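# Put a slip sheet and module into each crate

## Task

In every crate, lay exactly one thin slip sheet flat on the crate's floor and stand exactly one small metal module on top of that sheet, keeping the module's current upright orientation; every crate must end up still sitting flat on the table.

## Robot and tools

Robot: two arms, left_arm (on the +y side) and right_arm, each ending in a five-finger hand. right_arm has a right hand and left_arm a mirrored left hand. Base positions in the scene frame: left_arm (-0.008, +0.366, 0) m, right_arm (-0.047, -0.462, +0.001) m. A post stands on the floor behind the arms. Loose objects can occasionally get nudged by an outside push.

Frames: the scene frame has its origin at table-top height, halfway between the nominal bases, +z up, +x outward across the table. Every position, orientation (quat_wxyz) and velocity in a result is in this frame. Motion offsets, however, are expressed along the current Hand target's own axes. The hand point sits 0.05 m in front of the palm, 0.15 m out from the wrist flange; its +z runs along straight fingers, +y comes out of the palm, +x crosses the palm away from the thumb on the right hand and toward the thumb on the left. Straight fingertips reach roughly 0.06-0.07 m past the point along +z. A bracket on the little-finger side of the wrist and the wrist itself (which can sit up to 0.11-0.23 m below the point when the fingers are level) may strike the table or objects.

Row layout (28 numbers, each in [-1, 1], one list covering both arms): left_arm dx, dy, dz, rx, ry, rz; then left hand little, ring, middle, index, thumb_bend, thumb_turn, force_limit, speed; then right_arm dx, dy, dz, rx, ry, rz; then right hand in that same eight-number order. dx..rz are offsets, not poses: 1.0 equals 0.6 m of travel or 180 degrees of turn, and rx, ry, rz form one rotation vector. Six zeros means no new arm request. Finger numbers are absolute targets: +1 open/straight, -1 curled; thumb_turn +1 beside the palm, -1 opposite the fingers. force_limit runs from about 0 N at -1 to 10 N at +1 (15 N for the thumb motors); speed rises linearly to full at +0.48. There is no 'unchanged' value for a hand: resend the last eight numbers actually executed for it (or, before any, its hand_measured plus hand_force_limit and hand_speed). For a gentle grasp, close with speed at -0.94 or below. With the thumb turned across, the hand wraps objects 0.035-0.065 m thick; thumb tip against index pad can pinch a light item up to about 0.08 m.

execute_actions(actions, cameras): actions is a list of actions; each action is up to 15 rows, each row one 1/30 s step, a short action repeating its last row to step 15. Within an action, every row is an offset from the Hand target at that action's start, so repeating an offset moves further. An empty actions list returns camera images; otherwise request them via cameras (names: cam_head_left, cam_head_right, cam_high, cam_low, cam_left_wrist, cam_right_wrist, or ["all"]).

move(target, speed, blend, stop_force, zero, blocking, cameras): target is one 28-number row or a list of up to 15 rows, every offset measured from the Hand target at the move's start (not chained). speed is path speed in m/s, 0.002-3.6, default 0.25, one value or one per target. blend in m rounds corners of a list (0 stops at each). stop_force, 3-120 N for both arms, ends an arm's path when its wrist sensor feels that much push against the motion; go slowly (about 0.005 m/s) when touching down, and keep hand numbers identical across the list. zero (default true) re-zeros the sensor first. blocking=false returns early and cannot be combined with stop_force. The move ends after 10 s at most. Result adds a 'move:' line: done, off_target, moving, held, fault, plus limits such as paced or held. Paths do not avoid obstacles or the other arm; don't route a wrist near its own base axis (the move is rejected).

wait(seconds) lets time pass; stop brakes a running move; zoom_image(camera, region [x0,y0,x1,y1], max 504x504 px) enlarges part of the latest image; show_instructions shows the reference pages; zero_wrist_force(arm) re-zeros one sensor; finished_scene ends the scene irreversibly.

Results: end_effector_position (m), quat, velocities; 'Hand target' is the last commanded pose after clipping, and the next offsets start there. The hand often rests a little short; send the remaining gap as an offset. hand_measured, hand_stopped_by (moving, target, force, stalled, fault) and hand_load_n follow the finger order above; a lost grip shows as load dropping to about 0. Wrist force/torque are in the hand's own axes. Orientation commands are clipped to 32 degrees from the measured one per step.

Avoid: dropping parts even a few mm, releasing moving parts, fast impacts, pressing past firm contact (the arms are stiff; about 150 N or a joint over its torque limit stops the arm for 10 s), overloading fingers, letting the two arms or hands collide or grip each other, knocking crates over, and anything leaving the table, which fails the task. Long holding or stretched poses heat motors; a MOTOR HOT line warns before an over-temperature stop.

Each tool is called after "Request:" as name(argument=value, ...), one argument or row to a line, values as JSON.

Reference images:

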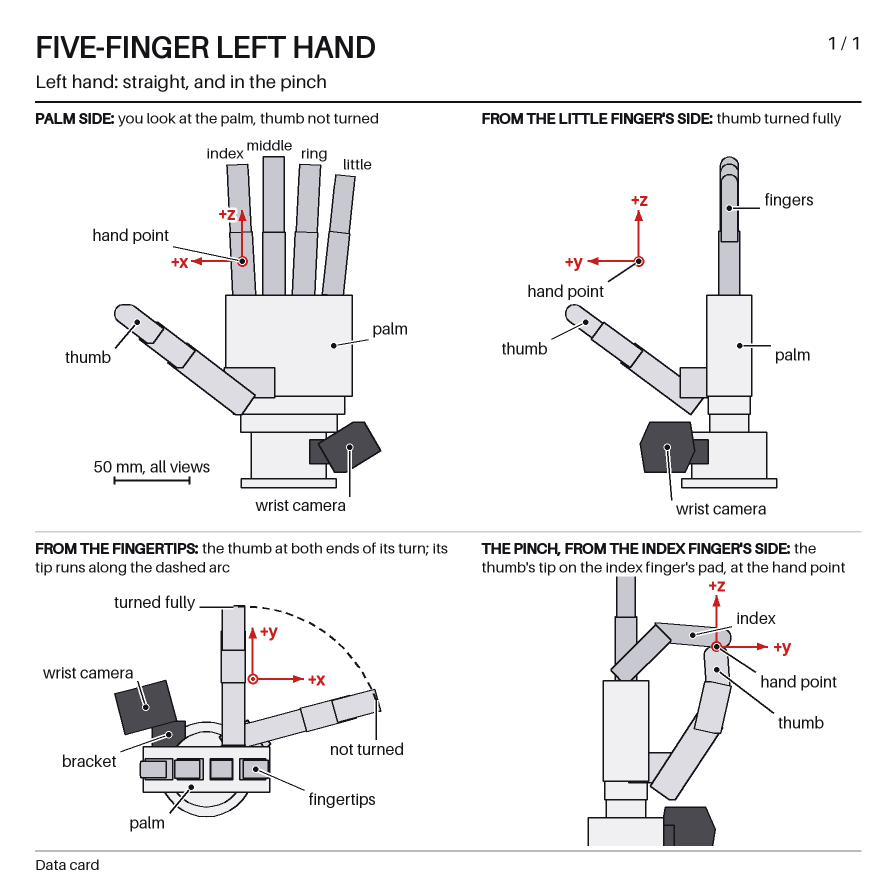

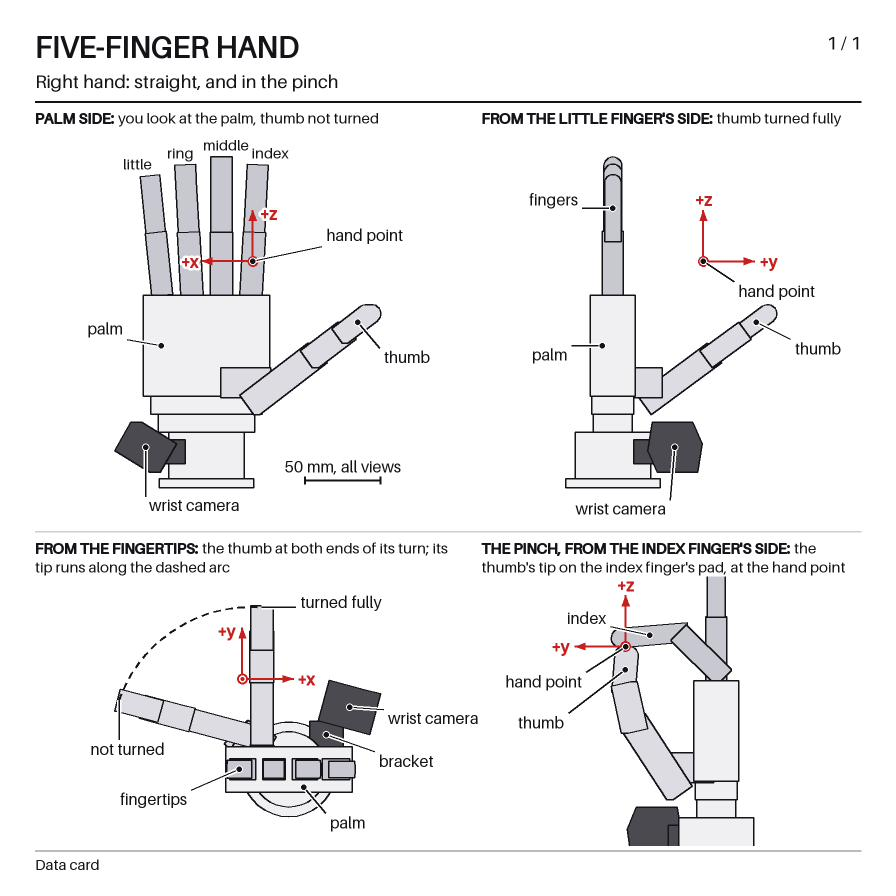

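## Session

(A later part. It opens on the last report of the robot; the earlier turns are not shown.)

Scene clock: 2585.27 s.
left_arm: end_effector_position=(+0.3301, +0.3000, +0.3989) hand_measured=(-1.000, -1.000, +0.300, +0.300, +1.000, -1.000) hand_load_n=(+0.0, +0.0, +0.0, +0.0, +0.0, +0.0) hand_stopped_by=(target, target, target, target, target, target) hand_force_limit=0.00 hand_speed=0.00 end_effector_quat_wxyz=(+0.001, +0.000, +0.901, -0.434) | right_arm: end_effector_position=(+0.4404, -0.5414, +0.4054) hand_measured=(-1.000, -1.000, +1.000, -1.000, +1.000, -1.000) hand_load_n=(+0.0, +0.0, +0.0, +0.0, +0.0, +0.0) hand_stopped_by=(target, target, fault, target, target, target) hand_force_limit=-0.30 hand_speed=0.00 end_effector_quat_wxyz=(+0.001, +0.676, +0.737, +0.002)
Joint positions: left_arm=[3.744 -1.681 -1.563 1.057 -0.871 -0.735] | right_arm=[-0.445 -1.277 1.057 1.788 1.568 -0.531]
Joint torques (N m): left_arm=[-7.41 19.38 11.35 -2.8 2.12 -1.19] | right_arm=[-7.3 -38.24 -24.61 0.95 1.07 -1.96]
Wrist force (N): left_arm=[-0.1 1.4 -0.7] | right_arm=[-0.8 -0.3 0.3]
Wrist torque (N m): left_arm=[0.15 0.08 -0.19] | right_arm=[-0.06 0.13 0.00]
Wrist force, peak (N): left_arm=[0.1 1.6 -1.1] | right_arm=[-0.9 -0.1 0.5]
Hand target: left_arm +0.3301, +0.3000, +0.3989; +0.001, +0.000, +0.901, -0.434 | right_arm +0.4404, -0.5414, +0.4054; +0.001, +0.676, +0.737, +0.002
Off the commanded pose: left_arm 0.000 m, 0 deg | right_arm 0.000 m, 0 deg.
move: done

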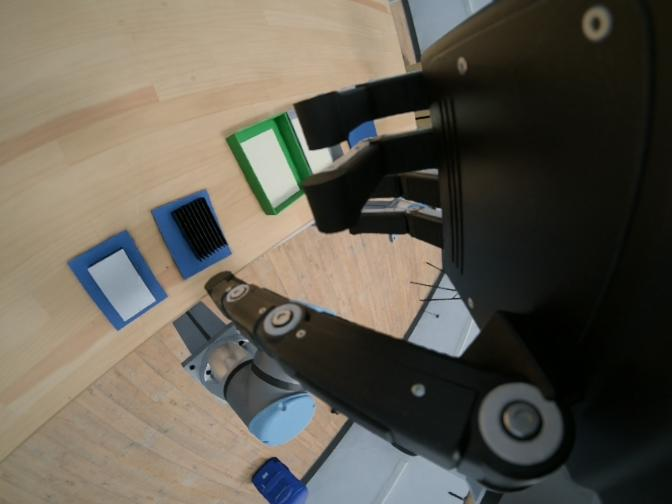

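Request:
move(
  target=[0.0167,0.1363,0.364,0,0,0,-1,-1,0.3,0.3,1,-1,0,0, 0,0,0,0,0,0,-1,-1,1,-1,1,-1,-0.3,0],
  cameras=["cam_left_wrist","cam_high"],
)

Request:
zoom_image(
  camera="cam_left_wrist",
  region=[0, 100, 400, 500],
)

Request:
zoom_image(
  camera="cam_high",
  region=[380, 40, 520, 180],
)

Scene clock: 2605.57 s.
left_arm: end_effector_position=(+0.3204, +0.1805, +0.1988) hand_measured=(-1.000, -1.000, +0.300, +0.300, +1.000, -1.000) hand_load_n=(+0.0, +0.0, +0.0, +0.0, +0.0, +0.0) hand_stopped_by=(target, target, target, target, target, target) hand_force_limit=0.00 hand_speed=0.00 end_effector_quat_wxyz=(+0.001, +0.001, +0.901, -0.434) end_effector_velocity=(+0.001, +0.000, -0.001) end_effector_angular_velocity=(+0.002, -0.003, +0.002) | right_arm: end_effector_position=(+0.4404, -0.5414, +0.4054) hand_measured=(-1.000, -1.000, +1.000, -1.000, +1.000, -1.000) hand_load_n=(+0.0, +0.0, +0.0, +0.0, +0.0, +0.0) hand_stopped_by=(target, target, fault, target, target, target) hand_force_limit=-0.30 hand_speed=0.00 end_effector_quat_wxyz=(+0.001, +0.676, +0.737, +0.002)
Joint positions: left_arm=[3.443 -1.799 -1.906 1.777 -0.729 -1.106] | right_arm=[-0.445 -1.277 1.057 1.788 1.568 -0.531]
Joint velocities: left_arm=[0.001 0 0 0.006 0 -0.003] | right_arm=[within noise]
Joint torques (N m): left_arm=[-7.68 19.03 11.79 -0.23 0 -1.56] | right_arm=[-7.78 -38.15 -24.59 1.12 0.78 -1.86]
Wrist force (N): left_arm=[0.0 1.4 -0.5] | right_arm=[-0.5 -0.2 0.3]
Wrist torque (N m): left_arm=[0.13 0.14 -0.17] | right_arm=[-0.06 0.08 0.02]
Wrist force, peak (N): left_arm=[-0.1 0.5 -2.6] | right_arm=[-0.9 -0.2 0.4]
Hand target: left_arm +0.3204, +0.1804, +0.1987; +0.001, +0.000, +0.901, -0.434 | right_arm +0.4404, -0.5414, +0.4054; +0.001, +0.676, +0.737, +0.002
Off the commanded pose: left_arm 0.000 m, 0 deg | right_arm 0.000 m, 0 deg.
move: done
Images, in order (width x height): cam_high 896x504, cam_left_wrist 672x504.

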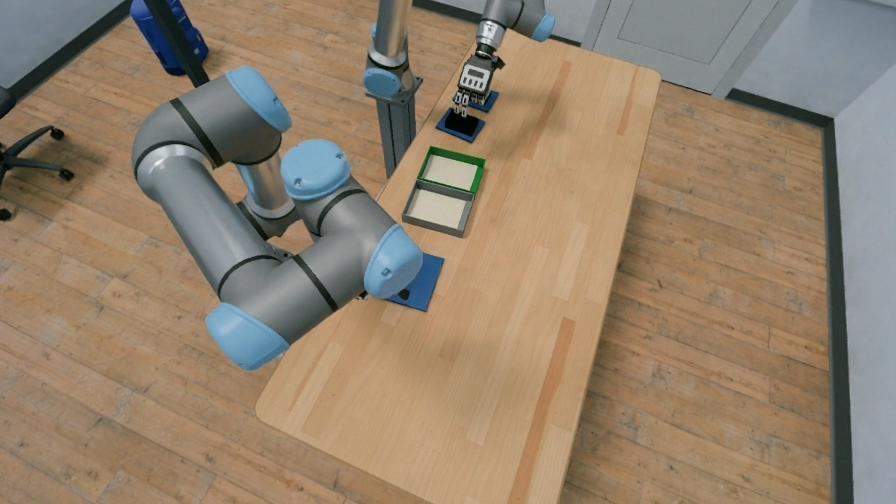

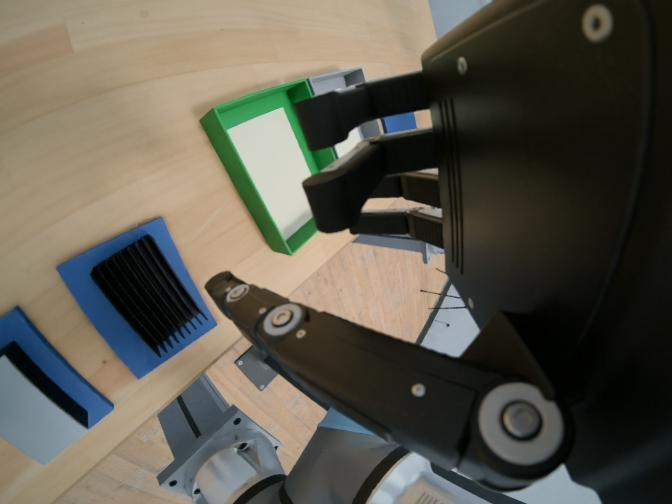

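Scaled by 1.260 from the camera's image (finer frame: 960x720).

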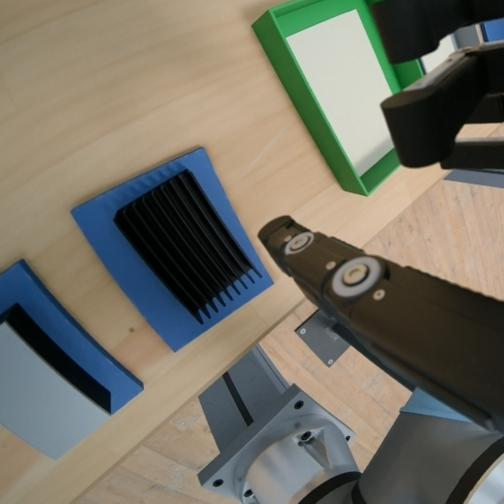

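Scaled by 3.600 from the camera's image (finer frame: 1280x720).

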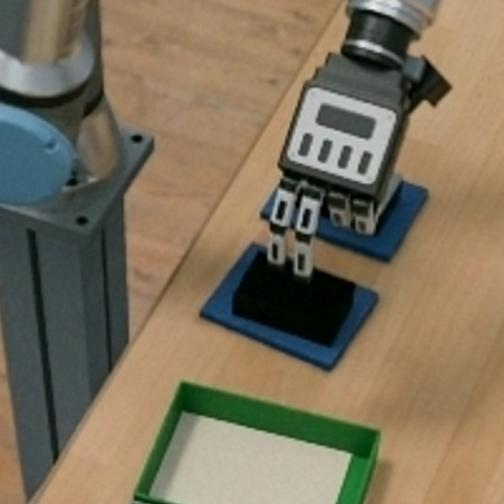

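Request:
move(
  target=[0.0567,0.135,0.0712,0,0,0,-1,-1,0.3,0.3,1,-1,0,0, 0,0,0,0,0,0,-1,-1,1,-1,1,-1,-0.3,0],
  speed=0.15,
  cameras=["cam_left_wrist","cam_high","cam_low"],
)

Request:
zoom_image(
  camera="cam_left_wrist",
  region=[0, 100, 400, 500],
)

Request:
zoom_image(
  camera="cam_high",
  region=[380, 40, 520, 180],
)

Request:
zoom_image(
  camera="cam_low",
  region=[360, 140, 560, 260],
)

Scene clock: 2643.97 s.
left_arm: end_effector_position=(+0.2865, +0.1976, +0.1088) hand_measured=(-1.000, -1.000, +0.300, +0.300, +1.000, -1.000) hand_load_n=(+0.0, +0.0, +0.0, +0.0, +0.0, +0.0) hand_stopped_by=(target, target, target, target, target, target) hand_force_limit=0.00 hand_speed=0.00 end_effector_quat_wxyz=(+0.001, +0.000, +0.901, -0.434) | right_arm: end_effector_position=(+0.4404, -0.5414, +0.4054) hand_measured=(-1.000, -1.000, +1.000, -1.000, +1.000, -1.000) hand_load_n=(+0.0, +0.0, +0.0, +0.0, +0.0, +0.0) hand_stopped_by=(target, target, fault, target, target, target) hand_force_limit=-0.30 hand_speed=0.00 end_effector_quat_wxyz=(+0.001, +0.676, +0.737, +0.002)
Joint positions: left_arm=[3.531 -1.884 -2.119 1.988 -0.763 -0.987] | right_arm=[-0.445 -1.277 1.057 1.788 1.568 -0.531]
Joint torques (N m): left_arm=[-0.85 18.8 5.25 -0.92 3.58 0.82] | right_arm=[-7.08 -37.65 -23.93 1.37 0.1 -2.06]
Wrist force (N): left_arm=[-0.3 1.3 -0.8] | right_arm=[-0.6 -0.3 0.3]
Wrist torque (N m): left_arm=[0.14 0.11 -0.09] | right_arm=[-0.07 0.09 0.01]
Wrist force, peak (N): left_arm=[0.4 2.6 -0.1] | right_arm=[-0.8 -0.3 0.5]
Hand target: left_arm +0.2865, +0.1976, +0.1087; +0.001, +0.000, +0.901, -0.434 | right_arm +0.4404, -0.5414, +0.4054; +0.001, +0.676, +0.737, +0.002
Off the commanded pose: left_arm 0.000 m, 0 deg | right_arm 0.000 m, 0 deg.
move: done
Images, in order (width x height): cam_high 896x504, cam_low 896x504, cam_left_wrist 672x504.

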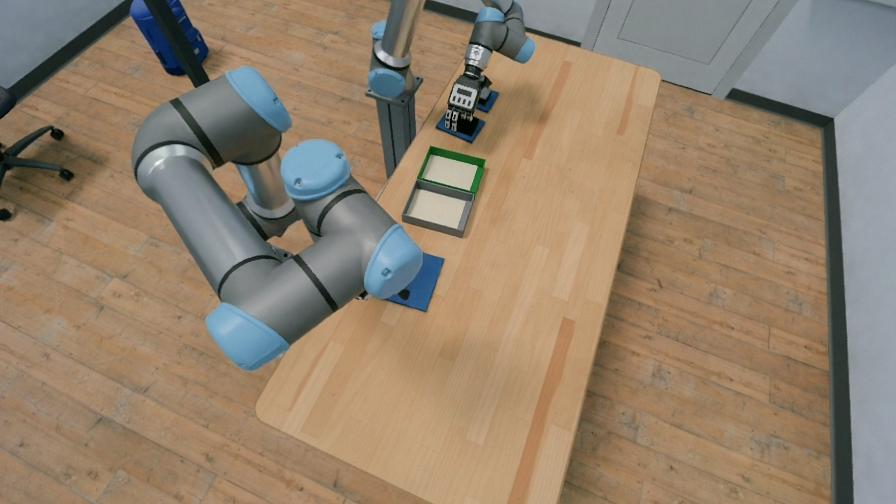

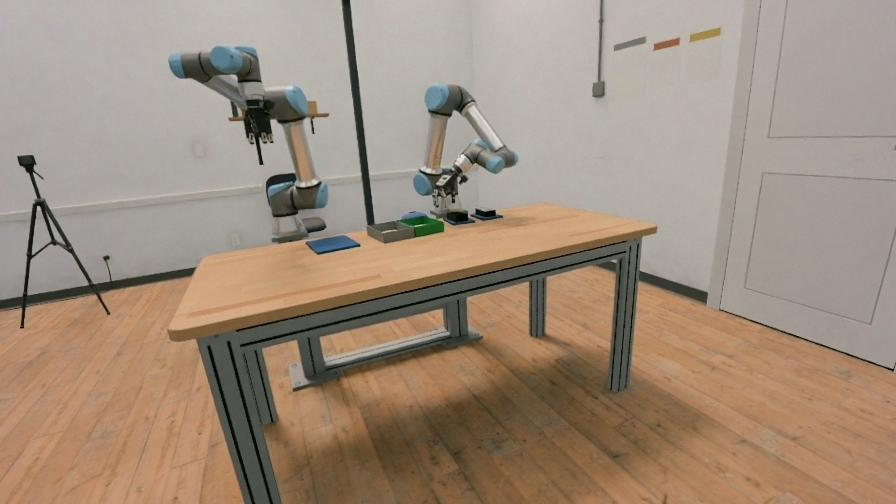

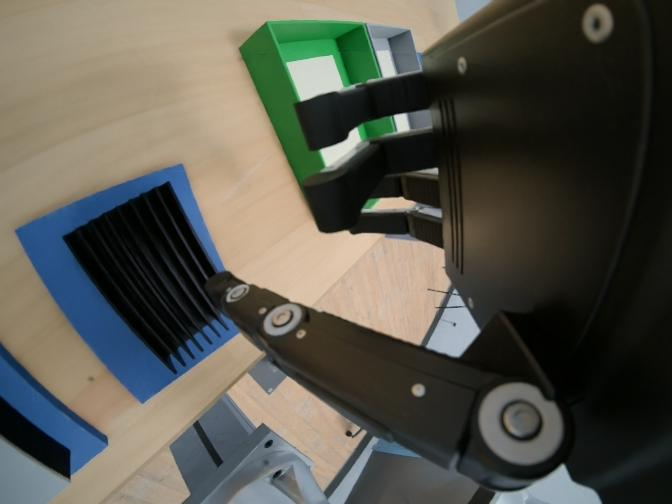

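Scaled by 1.260 from the camera's image (finer frame: 960x720).

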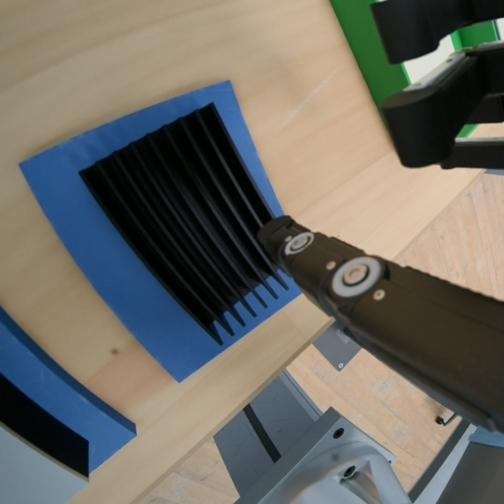

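Scaled by 3.600 from the camera's image (finer frame: 1280x720).

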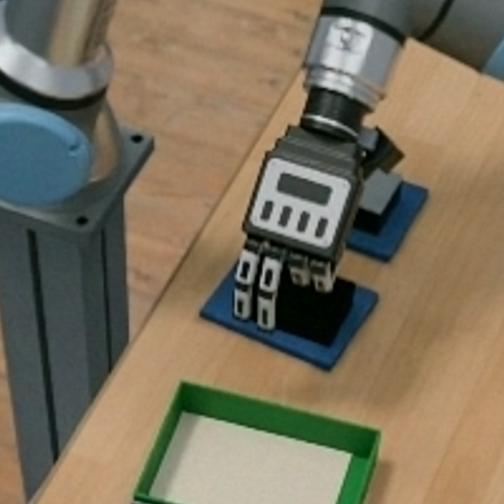

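Scaled by 2.520 from the camera's image (finer frame: 1280x720).

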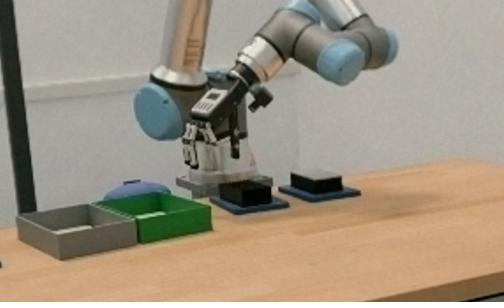

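Request:
move(
  target=[0,0.0599,0.005,0,0,0,-1,-1,0.3,0.3,1,-1,0,0, 0,0,0,0,0,0,-1,-1,1,-1,1,-1,-0.3,0],
  speed=0.1,
  cameras=["cam_left_wrist","cam_high"],
)

Request:
zoom_image(
  camera="cam_left_wrist",
  region=[0, 100, 400, 500],
)

Request:
zoom_image(
  camera="cam_high",
  region=[420, 70, 520, 170],
)

Scene clock: 2706.10 s.
left_arm: end_effector_position=(+0.2865, +0.2176, +0.0788) hand_measured=(-1.000, -1.000, +0.300, +0.300, +1.000, -1.000) hand_load_n=(+0.0, +0.0, +0.0, +0.0, +0.0, +0.0) hand_stopped_by=(target, target, target, target, target, target) hand_force_limit=0.00 hand_speed=0.00 end_effector_quat_wxyz=(+0.000, +0.000, +0.901, -0.434) | right_arm: end_effector_position=(+0.4404, -0.5414, +0.4054) hand_measured=(-1.000, -1.000, +1.000, -1.000, +1.000, -1.000) hand_load_n=(+0.0, +0.0, +0.5, +0.0, +0.0, +0.0) hand_stopped_by=(target, target, fault, target, target, target) hand_force_limit=-0.30 hand_speed=0.00 end_effector_quat_wxyz=(+0.001, +0.676, +0.737, +0.002)
Joint positions: left_arm=[3.593 -1.957 -2.148 2.034 -0.791 -0.908] | right_arm=[-0.445 -1.277 1.057 1.788 1.568 -0.531]
Joint torques (N m): left_arm=[2.68 21.14 21.43 -4.48 3.35 0.46] | right_arm=[-6.79 -37.39 -23.83 1.51 -0.14 -2.12]
Wrist force (N): left_arm=[-0.4 1.4 -0.5] | right_arm=[-0.6 -0.3 0.4]
Wrist torque (N m): left_arm=[0.14 0.15 -0.08] | right_arm=[-0.07 0.10 0.01]
Wrist force, peak (N): left_arm=[-0.4 2.4 -0.4] | right_arm=[-0.7 -0.5 0.7]
Hand target: left_arm +0.2865, +0.2177, +0.0788; +0.001, +0.000, +0.901, -0.434 | right_arm +0.4404, -0.5414, +0.4054; +0.001, +0.676, +0.737, +0.002
Off the commanded pose: left_arm 0.000 m, 0 deg | right_arm 0.000 m, 0 deg.
move: done
Images, in order (width x height): cam_high 896x504, cam_left_wrist 672x504.

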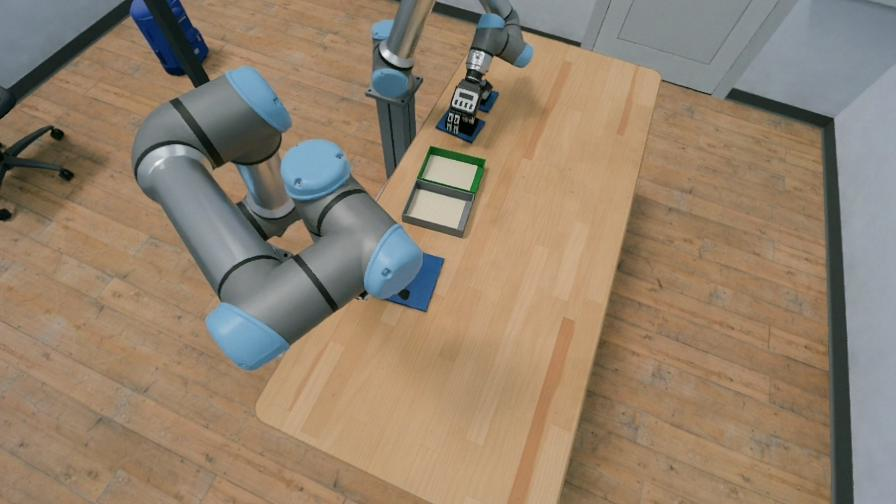

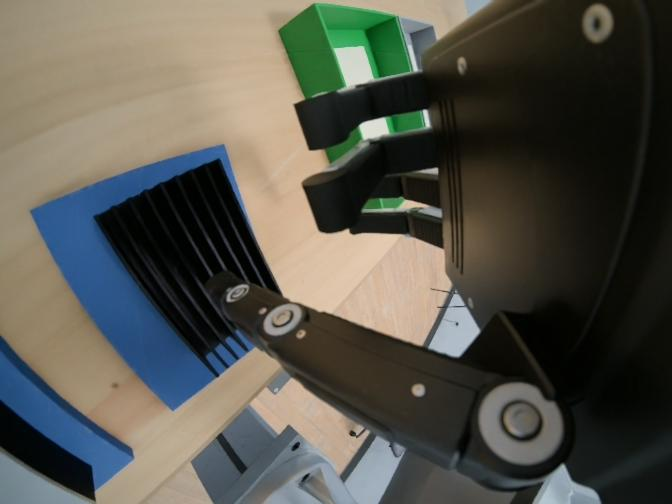

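Scaled by 1.260 from the camera's image (finer frame: 960x720).

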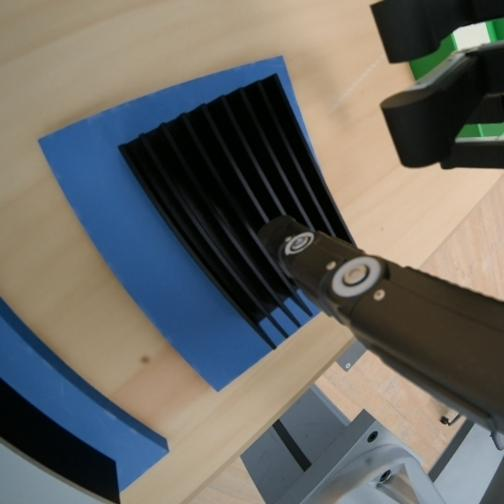

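Scaled by 5.040 from the camera's image (finer frame: 1280x720).

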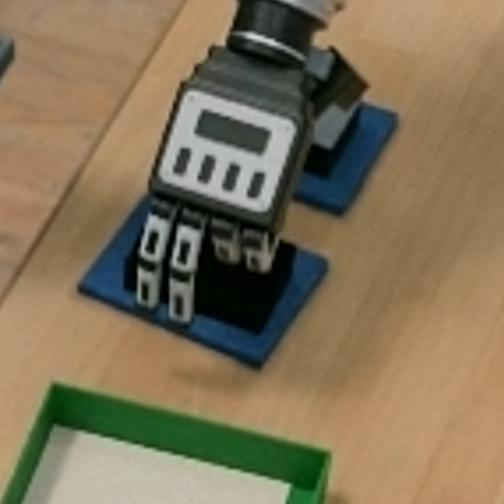

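Request:
move(
  target=[0,0.0246,-0.0309,0,0,0,-1,-1,0.15,0.15,1,-1,0,0, 0,0,0,0,0,0,-1,-1,1,-1,1,-1,-0.3,0],
  speed=0.1,
  cameras=["cam_left_wrist","cam_high","cam_low"],
)

Request:
zoom_image(
  camera="cam_left_wrist",
  region=[0, 100, 400, 500],
)

Request:
zoom_image(
  camera="cam_high",
  region=[420, 70, 520, 170],
)

Request:
zoom_image(
  camera="cam_low",
  region=[410, 160, 510, 240],
)

Scene clock: 2768.03 s.
left_arm: end_effector_position=(+0.2865, +0.2413, +0.0788) hand_measured=(-1.000, -1.000, +0.150, +0.150, +1.000, -1.000) hand_load_n=(+0.0, +0.5, +0.0, +0.0, +0.0, +0.0) hand_stopped_by=(target, target, target, target, target, target) hand_force_limit=0.00 hand_speed=0.00 end_effector_quat_wxyz=(+0.000, +0.000, +0.901, -0.434) | right_arm: end_effector_position=(+0.4404, -0.5414, +0.4054) hand_measured=(-1.000, -1.000, +1.000, -1.000, +1.000, -1.000) hand_load_n=(+0.0, +0.0, +0.0, +0.0, +0.0, +0.0) hand_stopped_by=(target, target, fault, target, target, target) hand_force_limit=-0.30 hand_speed=0.00 end_effector_quat_wxyz=(+0.001, +0.676, +0.737, +0.002)
Joint positions: left_arm=[3.663 -1.967 -2.154 1.991 -0.827 -0.825] | right_arm=[-0.445 -1.277 1.057 1.788 1.568 -0.531]
Joint torques (N m): left_arm=[5.89 32.8 9.63 -1.48 1.61 2.09] | right_arm=[-7.4 -37.63 -24.19 1.62 -0.28 -1.78]
Wrist force (N): left_arm=[-0.2 1.3 -0.5] | right_arm=[-0.6 -0.3 0.5]
Wrist torque (N m): left_arm=[0.13 0.12 -0.08] | right_arm=[-0.08 0.09 0.01]
Wrist force, peak (N): left_arm=[-0.2 2.1 -1.2] | right_arm=[-0.8 -0.6 0.4]
Hand target: left_arm +0.2865, +0.2414, +0.0788; +0.001, +0.000, +0.901, -0.434 | right_arm +0.4404, -0.5414, +0.4054; +0.001, +0.676, +0.737, +0.002
Off the commanded pose: left_arm 0.000 m, 0 deg | right_arm 0.000 m, 0 deg.
move: done
Images, in order (width x height): cam_high 896x504, cam_low 896x504, cam_left_wrist 672x504.

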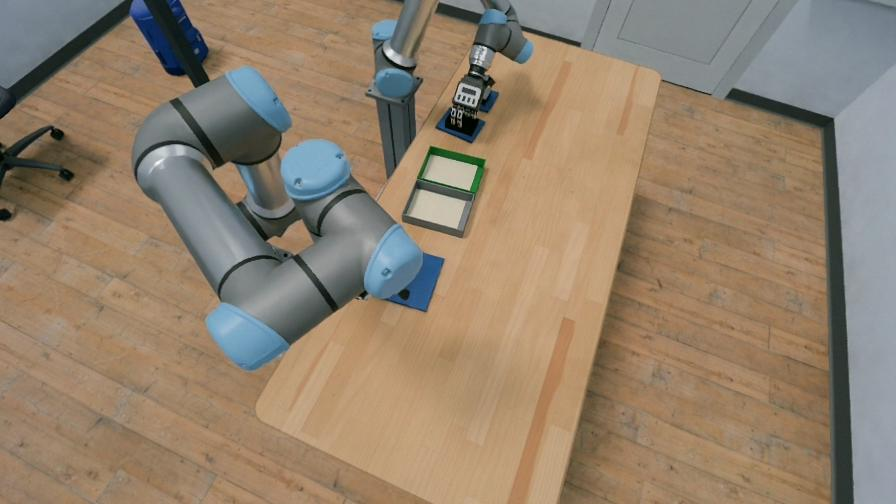

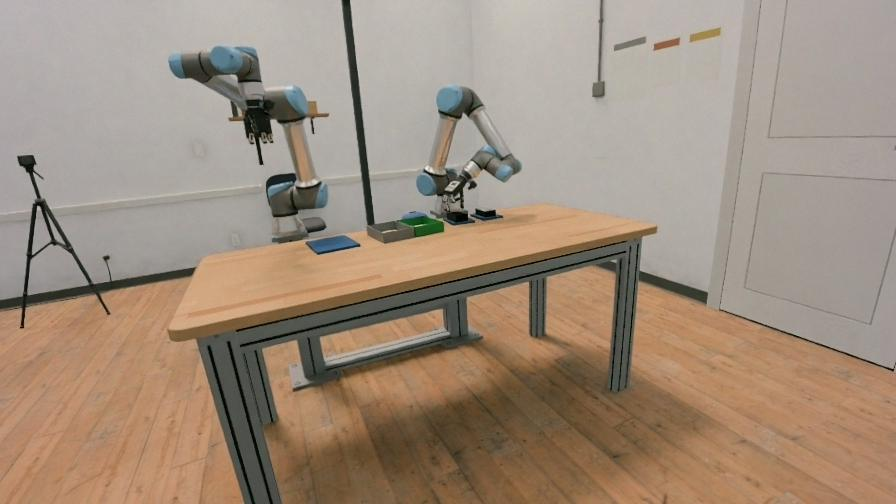

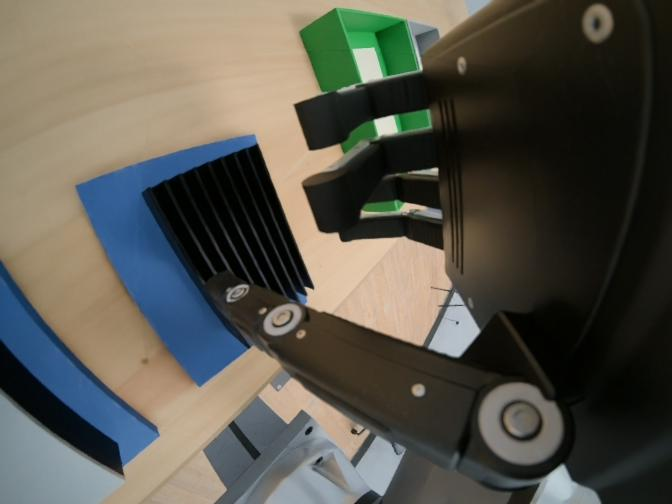

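Scaled by 1.260 from the camera's image (finer frame: 960x720).

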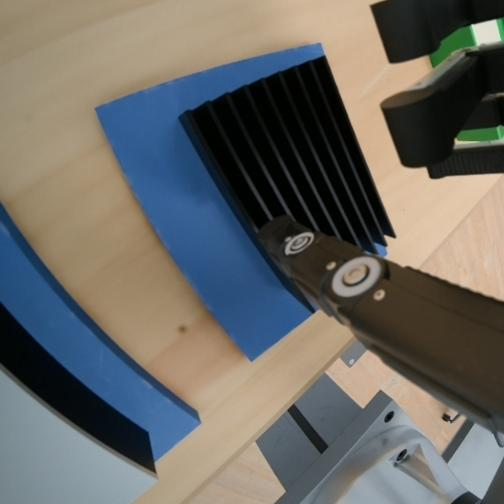

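Scaled by 5.040 from the camera's image (finer frame: 1280x720).

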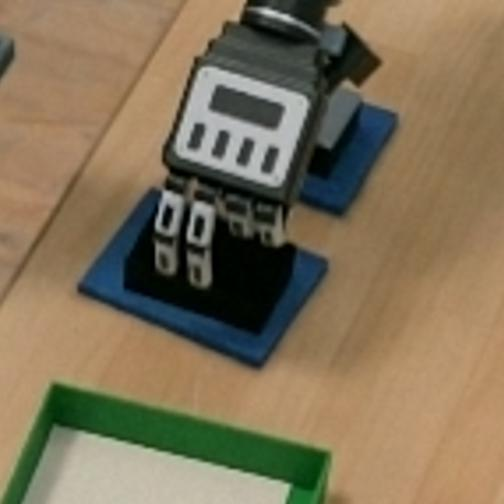

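Scaled by 5.040 from the camera's image (finer frame: 1280x720).

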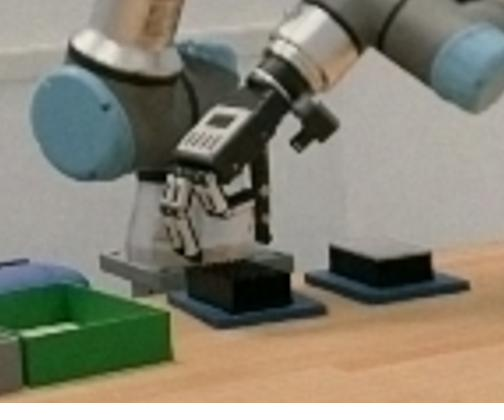

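Request:
zoom_image(
  camera="cam_low",
  region=[430, 185, 490, 233],
)

Request:
zoom_image(
  camera="cam_high",
  region=[430, 80, 500, 150],
)

Scaled by 8.400 from the camera's image (finer frame: 1280x720).

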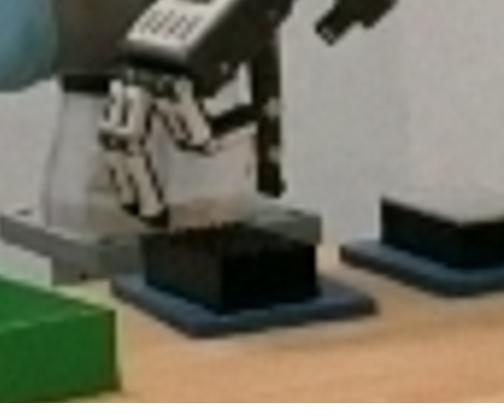

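Scaled by 7.200 from the camera's image (finer frame: 1280x720).

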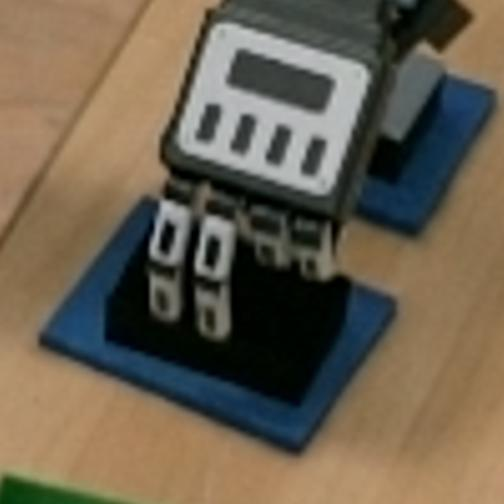

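Request:
move(
  target=[0,0.02075,-0.0261,0,0,0,-1,-1,0.25,0.25,1,-1,0,0, 0,0,0,0,0,0,-1,-1,1,-1,1,-1,-0.3,0],
  speed=0.1,
  cameras=["cam_left_wrist","cam_high","cam_low"],
)

Request:
zoom_image(
  camera="cam_left_wrist",
  region=[100, 100, 400, 400],
)

Request:
zoom_image(
  camera="cam_low",
  region=[430, 185, 490, 233],
)

Scene clock: 2833.37 s.
left_arm: end_effector_position=(+0.2865, +0.2613, +0.0788) hand_measured=(-1.000, -1.000, +0.250, +0.250, +1.000, -1.000) hand_load_n=(+0.0, +0.0, +0.0, +0.0, +0.0, +0.0) hand_stopped_by=(target, target, target, target, target, target) hand_force_limit=0.00 hand_speed=0.00 end_effector_quat_wxyz=(+0.000, +0.000, +0.901, -0.434) | right_arm: end_effector_position=(+0.4404, -0.5414, +0.4054) hand_measured=(-1.000, -1.000, +1.000, -1.000, +1.000, -1.000) hand_load_n=(+0.0, +0.0, +0.0, +0.0, +0.0, +0.0) hand_stopped_by=(target, target, fault, target, target, target) hand_force_limit=-0.30 hand_speed=0.00 end_effector_quat_wxyz=(+0.001, +0.676, +0.737, +0.002)
Joint positions: left_arm=[3.72 -1.976 -2.154 1.958 -0.858 -0.761] | right_arm=[-0.445 -1.277 1.057 1.788 1.568 -0.531]
Joint torques (N m): left_arm=[7.3 33.12 21.6 -1.07 1.65 1.77] | right_arm=[-7.9 -38.8 -23.2 1.68 -0.75 -1.87]
Wrist force (N): left_arm=[-0.1 1.3 -0.6] | right_arm=[-0.6 -0.2 0.4]
Wrist torque (N m): left_arm=[0.13 0.07 -0.07] | right_arm=[-0.06 0.09 0.01]
Wrist force, peak (N): left_arm=[0.1 2.0 -1.4] | right_arm=[-0.7 -0.5 0.5]
Hand target: left_arm +0.2865, +0.2614, +0.0789; +0.001, +0.000, +0.901, -0.434 | right_arm +0.4404, -0.5414, +0.4054; +0.001, +0.676, +0.737, +0.002
Off the commanded pose: left_arm 0.000 m, 0 deg | right_arm 0.000 m, 0 deg.
move: done
Images, in order (width x height): cam_high 896x504, cam_low 896x504, cam_left_wrist 672x504.

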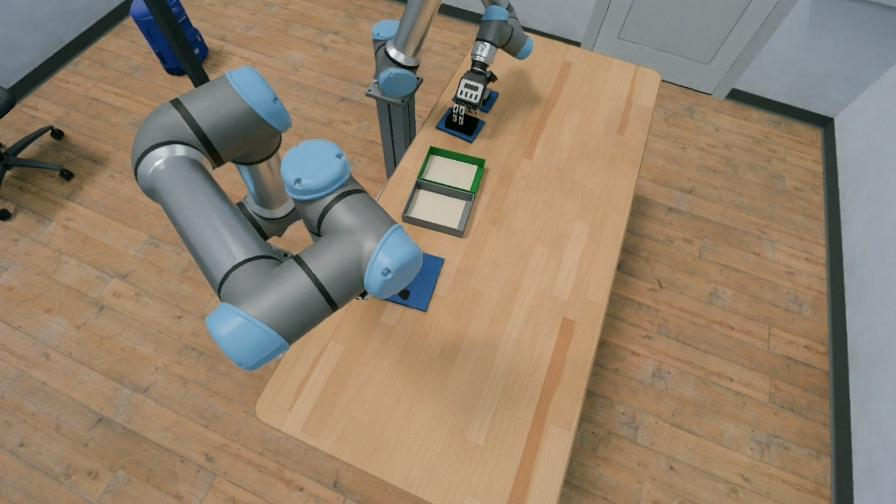

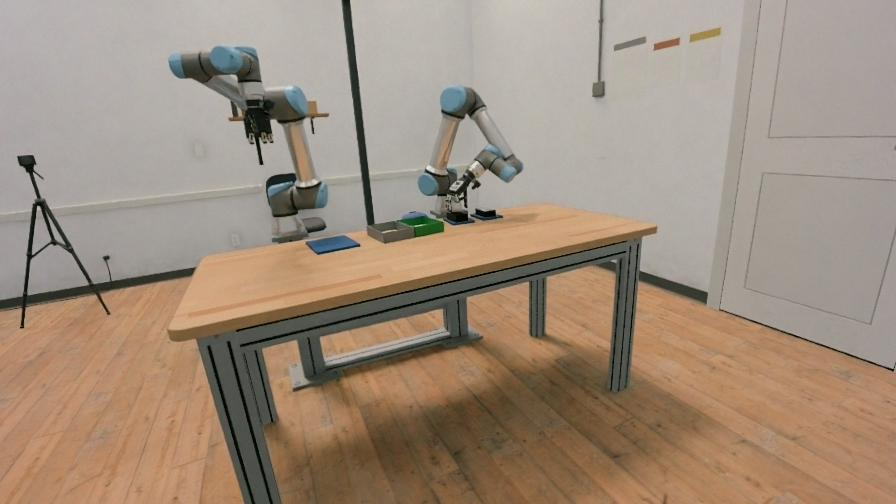

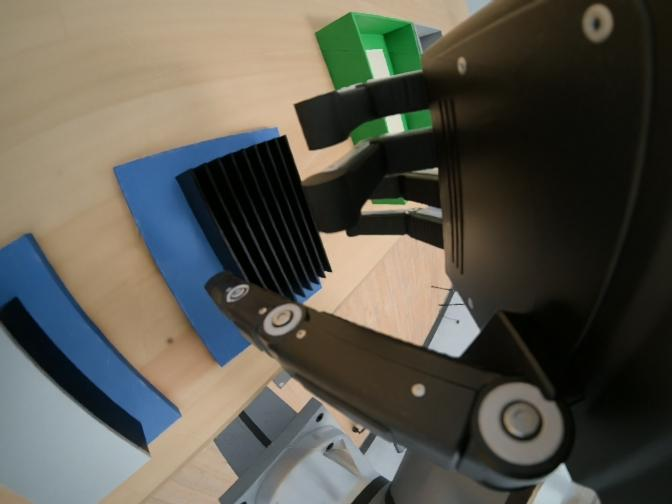

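Scaled by 1.680 from the camera's image (finer frame: 960x720).

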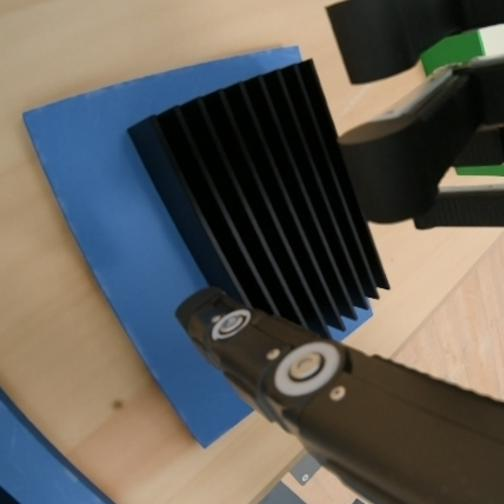

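Scaled by 8.400 from the camera's image (finer frame: 1280x720).

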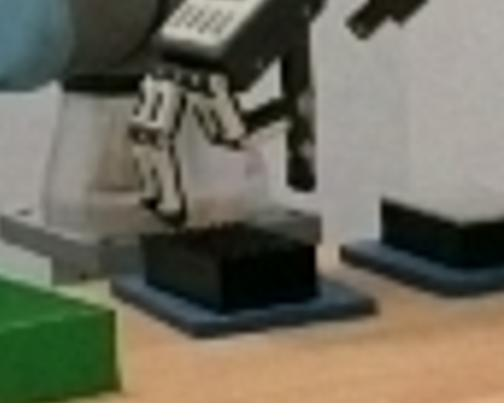

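Request:
move(
  target=[0,0.0062,-0.0078,0,0,0,-1,-1,0.35,0.35,1,-1,0,0, 0,0,0,0,0,0,-1,-1,1,-1,1,-1,-0.3,0],
  speed=0.1,
)

Request:
move(
  target=[0,0.0261,0.02075,0,0,0,-1,-1,0.35,0.35,1,-1,0,0, 0,0,0,0,0,0,-1,-1,1,-1,1,-1,-0.3,0],
  speed=0.015,
  stop_force=4,
  cameras=["cam_left_wrist","cam_high","cam_low"],
)

Request:
zoom_image(
  camera="cam_left_wrist",
  region=[100, 100, 400, 400],
)

Request:
zoom_image(
  camera="cam_low",
  region=[430, 185, 490, 233],
)

Scene clock: 2892.03 s.
left_arm: end_effector_position=(+0.2866, +0.2674, +0.0789) hand_measured=(-1.000, -1.000, +0.350, +0.350, +1.000, -1.000) hand_load_n=(+0.0, +0.0, -0.5, +0.0, +0.0, +0.5) hand_stopped_by=(target, target, target, target, target, target) hand_force_limit=0.00 hand_speed=0.00 end_effector_quat_wxyz=(+0.001, +0.000, +0.901, -0.434) | right_arm: end_effector_position=(+0.4404, -0.5414, +0.4054) hand_measured=(-1.000, -1.000, +1.000, -1.000, +1.000, -1.000) hand_load_n=(+0.0, +0.0, +0.0, +0.0, +0.0, +0.0) hand_stopped_by=(target, target, fault, target, target, target) hand_force_limit=-0.30 hand_speed=0.00 end_effector_quat_wxyz=(+0.001, +0.676, +0.737, +0.002)
Joint positions: left_arm=[3.736 -1.979 -2.153 1.948 -0.867 -0.743] | right_arm=[-0.445 -1.277 1.057 1.788 1.568 -0.531]
Joint torques (N m): left_arm=[3.6 32.9 6.88 -0.18 2.78 0.35] | right_arm=[-7.87 -37.32 -23.54 2.03 -0.95 -2.01]
Wrist force (N): left_arm=[0.1 1.2 -0.6] | right_arm=[-0.7 -0.2 0.5]
Wrist torque (N m): left_arm=[0.13 0.05 -0.07] | right_arm=[-0.06 0.11 0.01]
Wrist force, peak (N): left_arm=[0.0 1.7 -1.3] | right_arm=[-0.9 -0.3 0.6]
Hand target: left_arm +0.2865, +0.2674, +0.0789; +0.001, +0.000, +0.901, -0.434 | right_arm +0.4404, -0.5414, +0.4054; +0.001, +0.676, +0.737, +0.002
Off the commanded pose: left_arm 0.000 m, 0 deg | right_arm 0.000 m, 0 deg.
move: done

Scene clock: 2894.23 s.
left_arm: end_effector_position=(+0.2865, +0.2674, +0.0589) hand_measured=(-1.000, -1.000, +0.350, +0.350, +1.000, -1.000) hand_load_n=(+0.0, +0.0, +0.0, +0.0, +0.0, +0.0) hand_stopped_by=(target, target, target, target, target, target) hand_force_limit=0.00 hand_speed=0.00 end_effector_quat_wxyz=(+0.001, +0.000, +0.901, -0.434) | right_arm: end_effector_position=(+0.4404, -0.5414, +0.4054) hand_measured=(-1.000, -1.000, +1.000, -1.000, +1.000, -1.000) hand_load_n=(+0.0, +0.0, +0.0, +0.0, -0.5, +0.0) hand_stopped_by=(target, target, fault, target, target, target) hand_force_limit=-0.30 hand_speed=0.00 end_effector_quat_wxyz=(+0.001, +0.676, +0.737, +0.002)
Joint positions: left_arm=[3.736 -2.027 -2.16 2.004 -0.867 -0.743] | right_arm=[-0.445 -1.277 1.057 1.788 1.568 -0.531]
Joint torques (N m): left_arm=[7.23 35.19 11.43 -5.19 -1.38 1.58] | right_arm=[-7.98 -37.58 -23.89 2.01 -1.31 -1.79]
Wrist force (N): left_arm=[-0.1 1.3 -0.5] | right_arm=[-0.6 -0.1 0.5]
Wrist torque (N m): left_arm=[0.13 0.09 -0.12] | right_arm=[-0.05 0.08 0.02]
Wrist force, peak (N): left_arm=[0.1 1.4 -0.9] | right_arm=[-0.7 -0.4 0.6]
Hand target: left_arm +0.2866, +0.2674, +0.0589; +0.001, +0.000, +0.901, -0.434 | right_arm +0.4404, -0.5414, +0.4054; +0.001, +0.676, +0.737, +0.002
Off the commanded pose: left_arm 0.000 m, 0 deg | right_arm 0.000 m, 0 deg.
move: done
Images, in order (width x height): cam_high 896x504, cam_low 896x504, cam_left_wrist 672x504.

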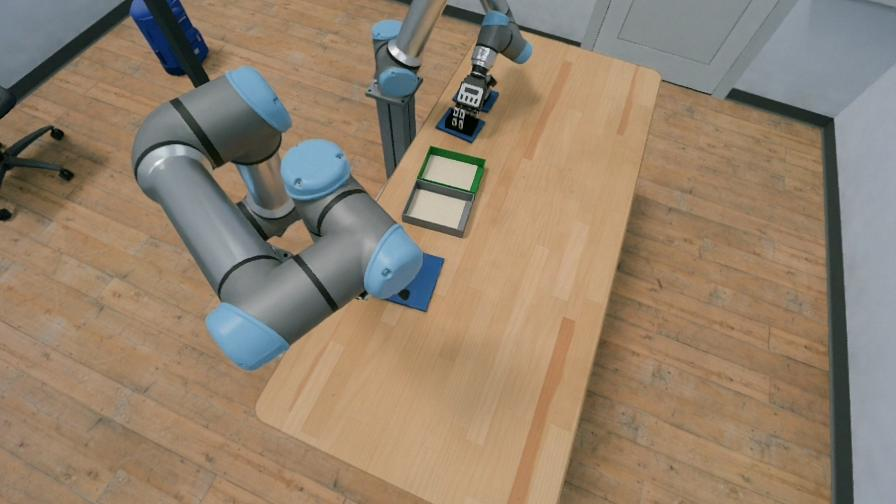

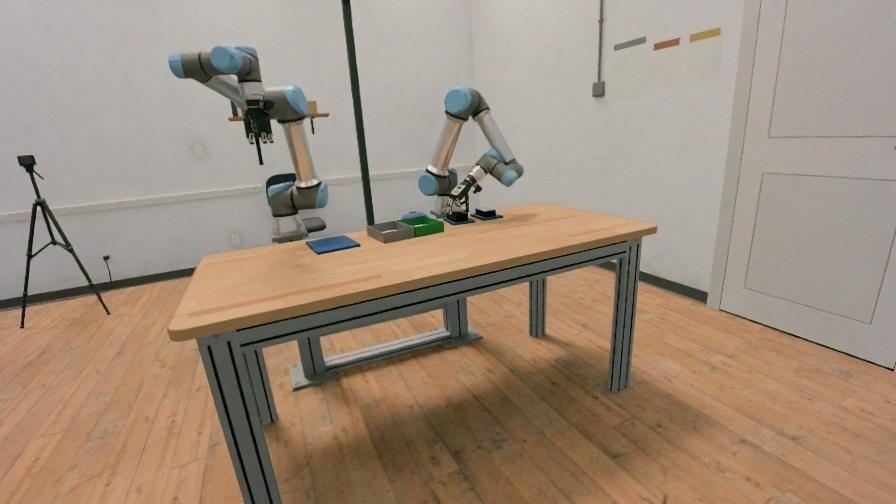

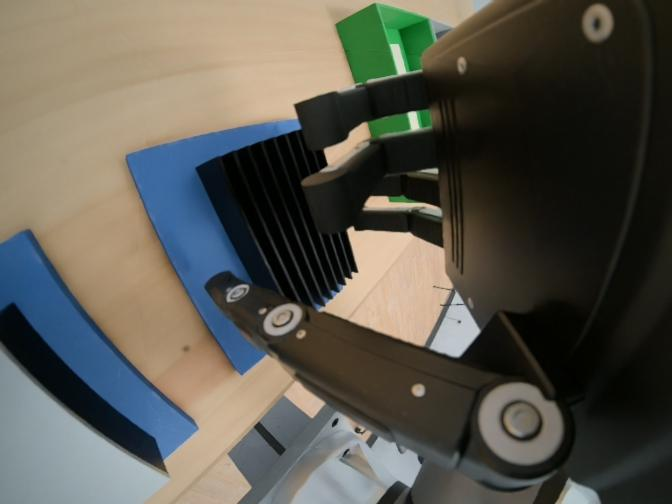

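Scaled by 1.680 from the camera's image (finer frame: 960x720).

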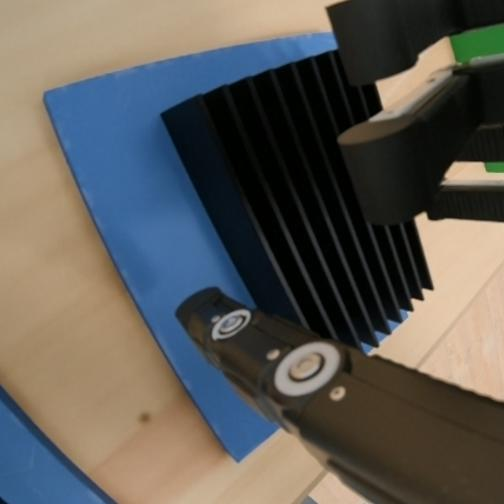

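Scaled by 8.400 from the camera's image (finer frame: 1280x720).

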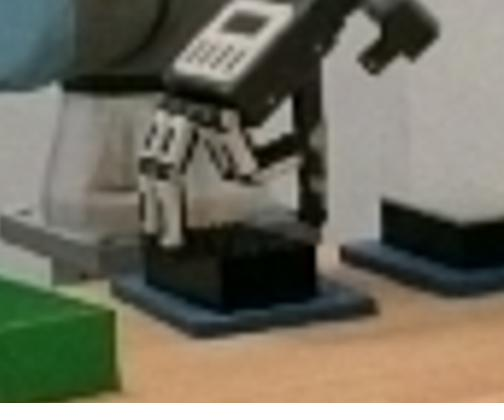

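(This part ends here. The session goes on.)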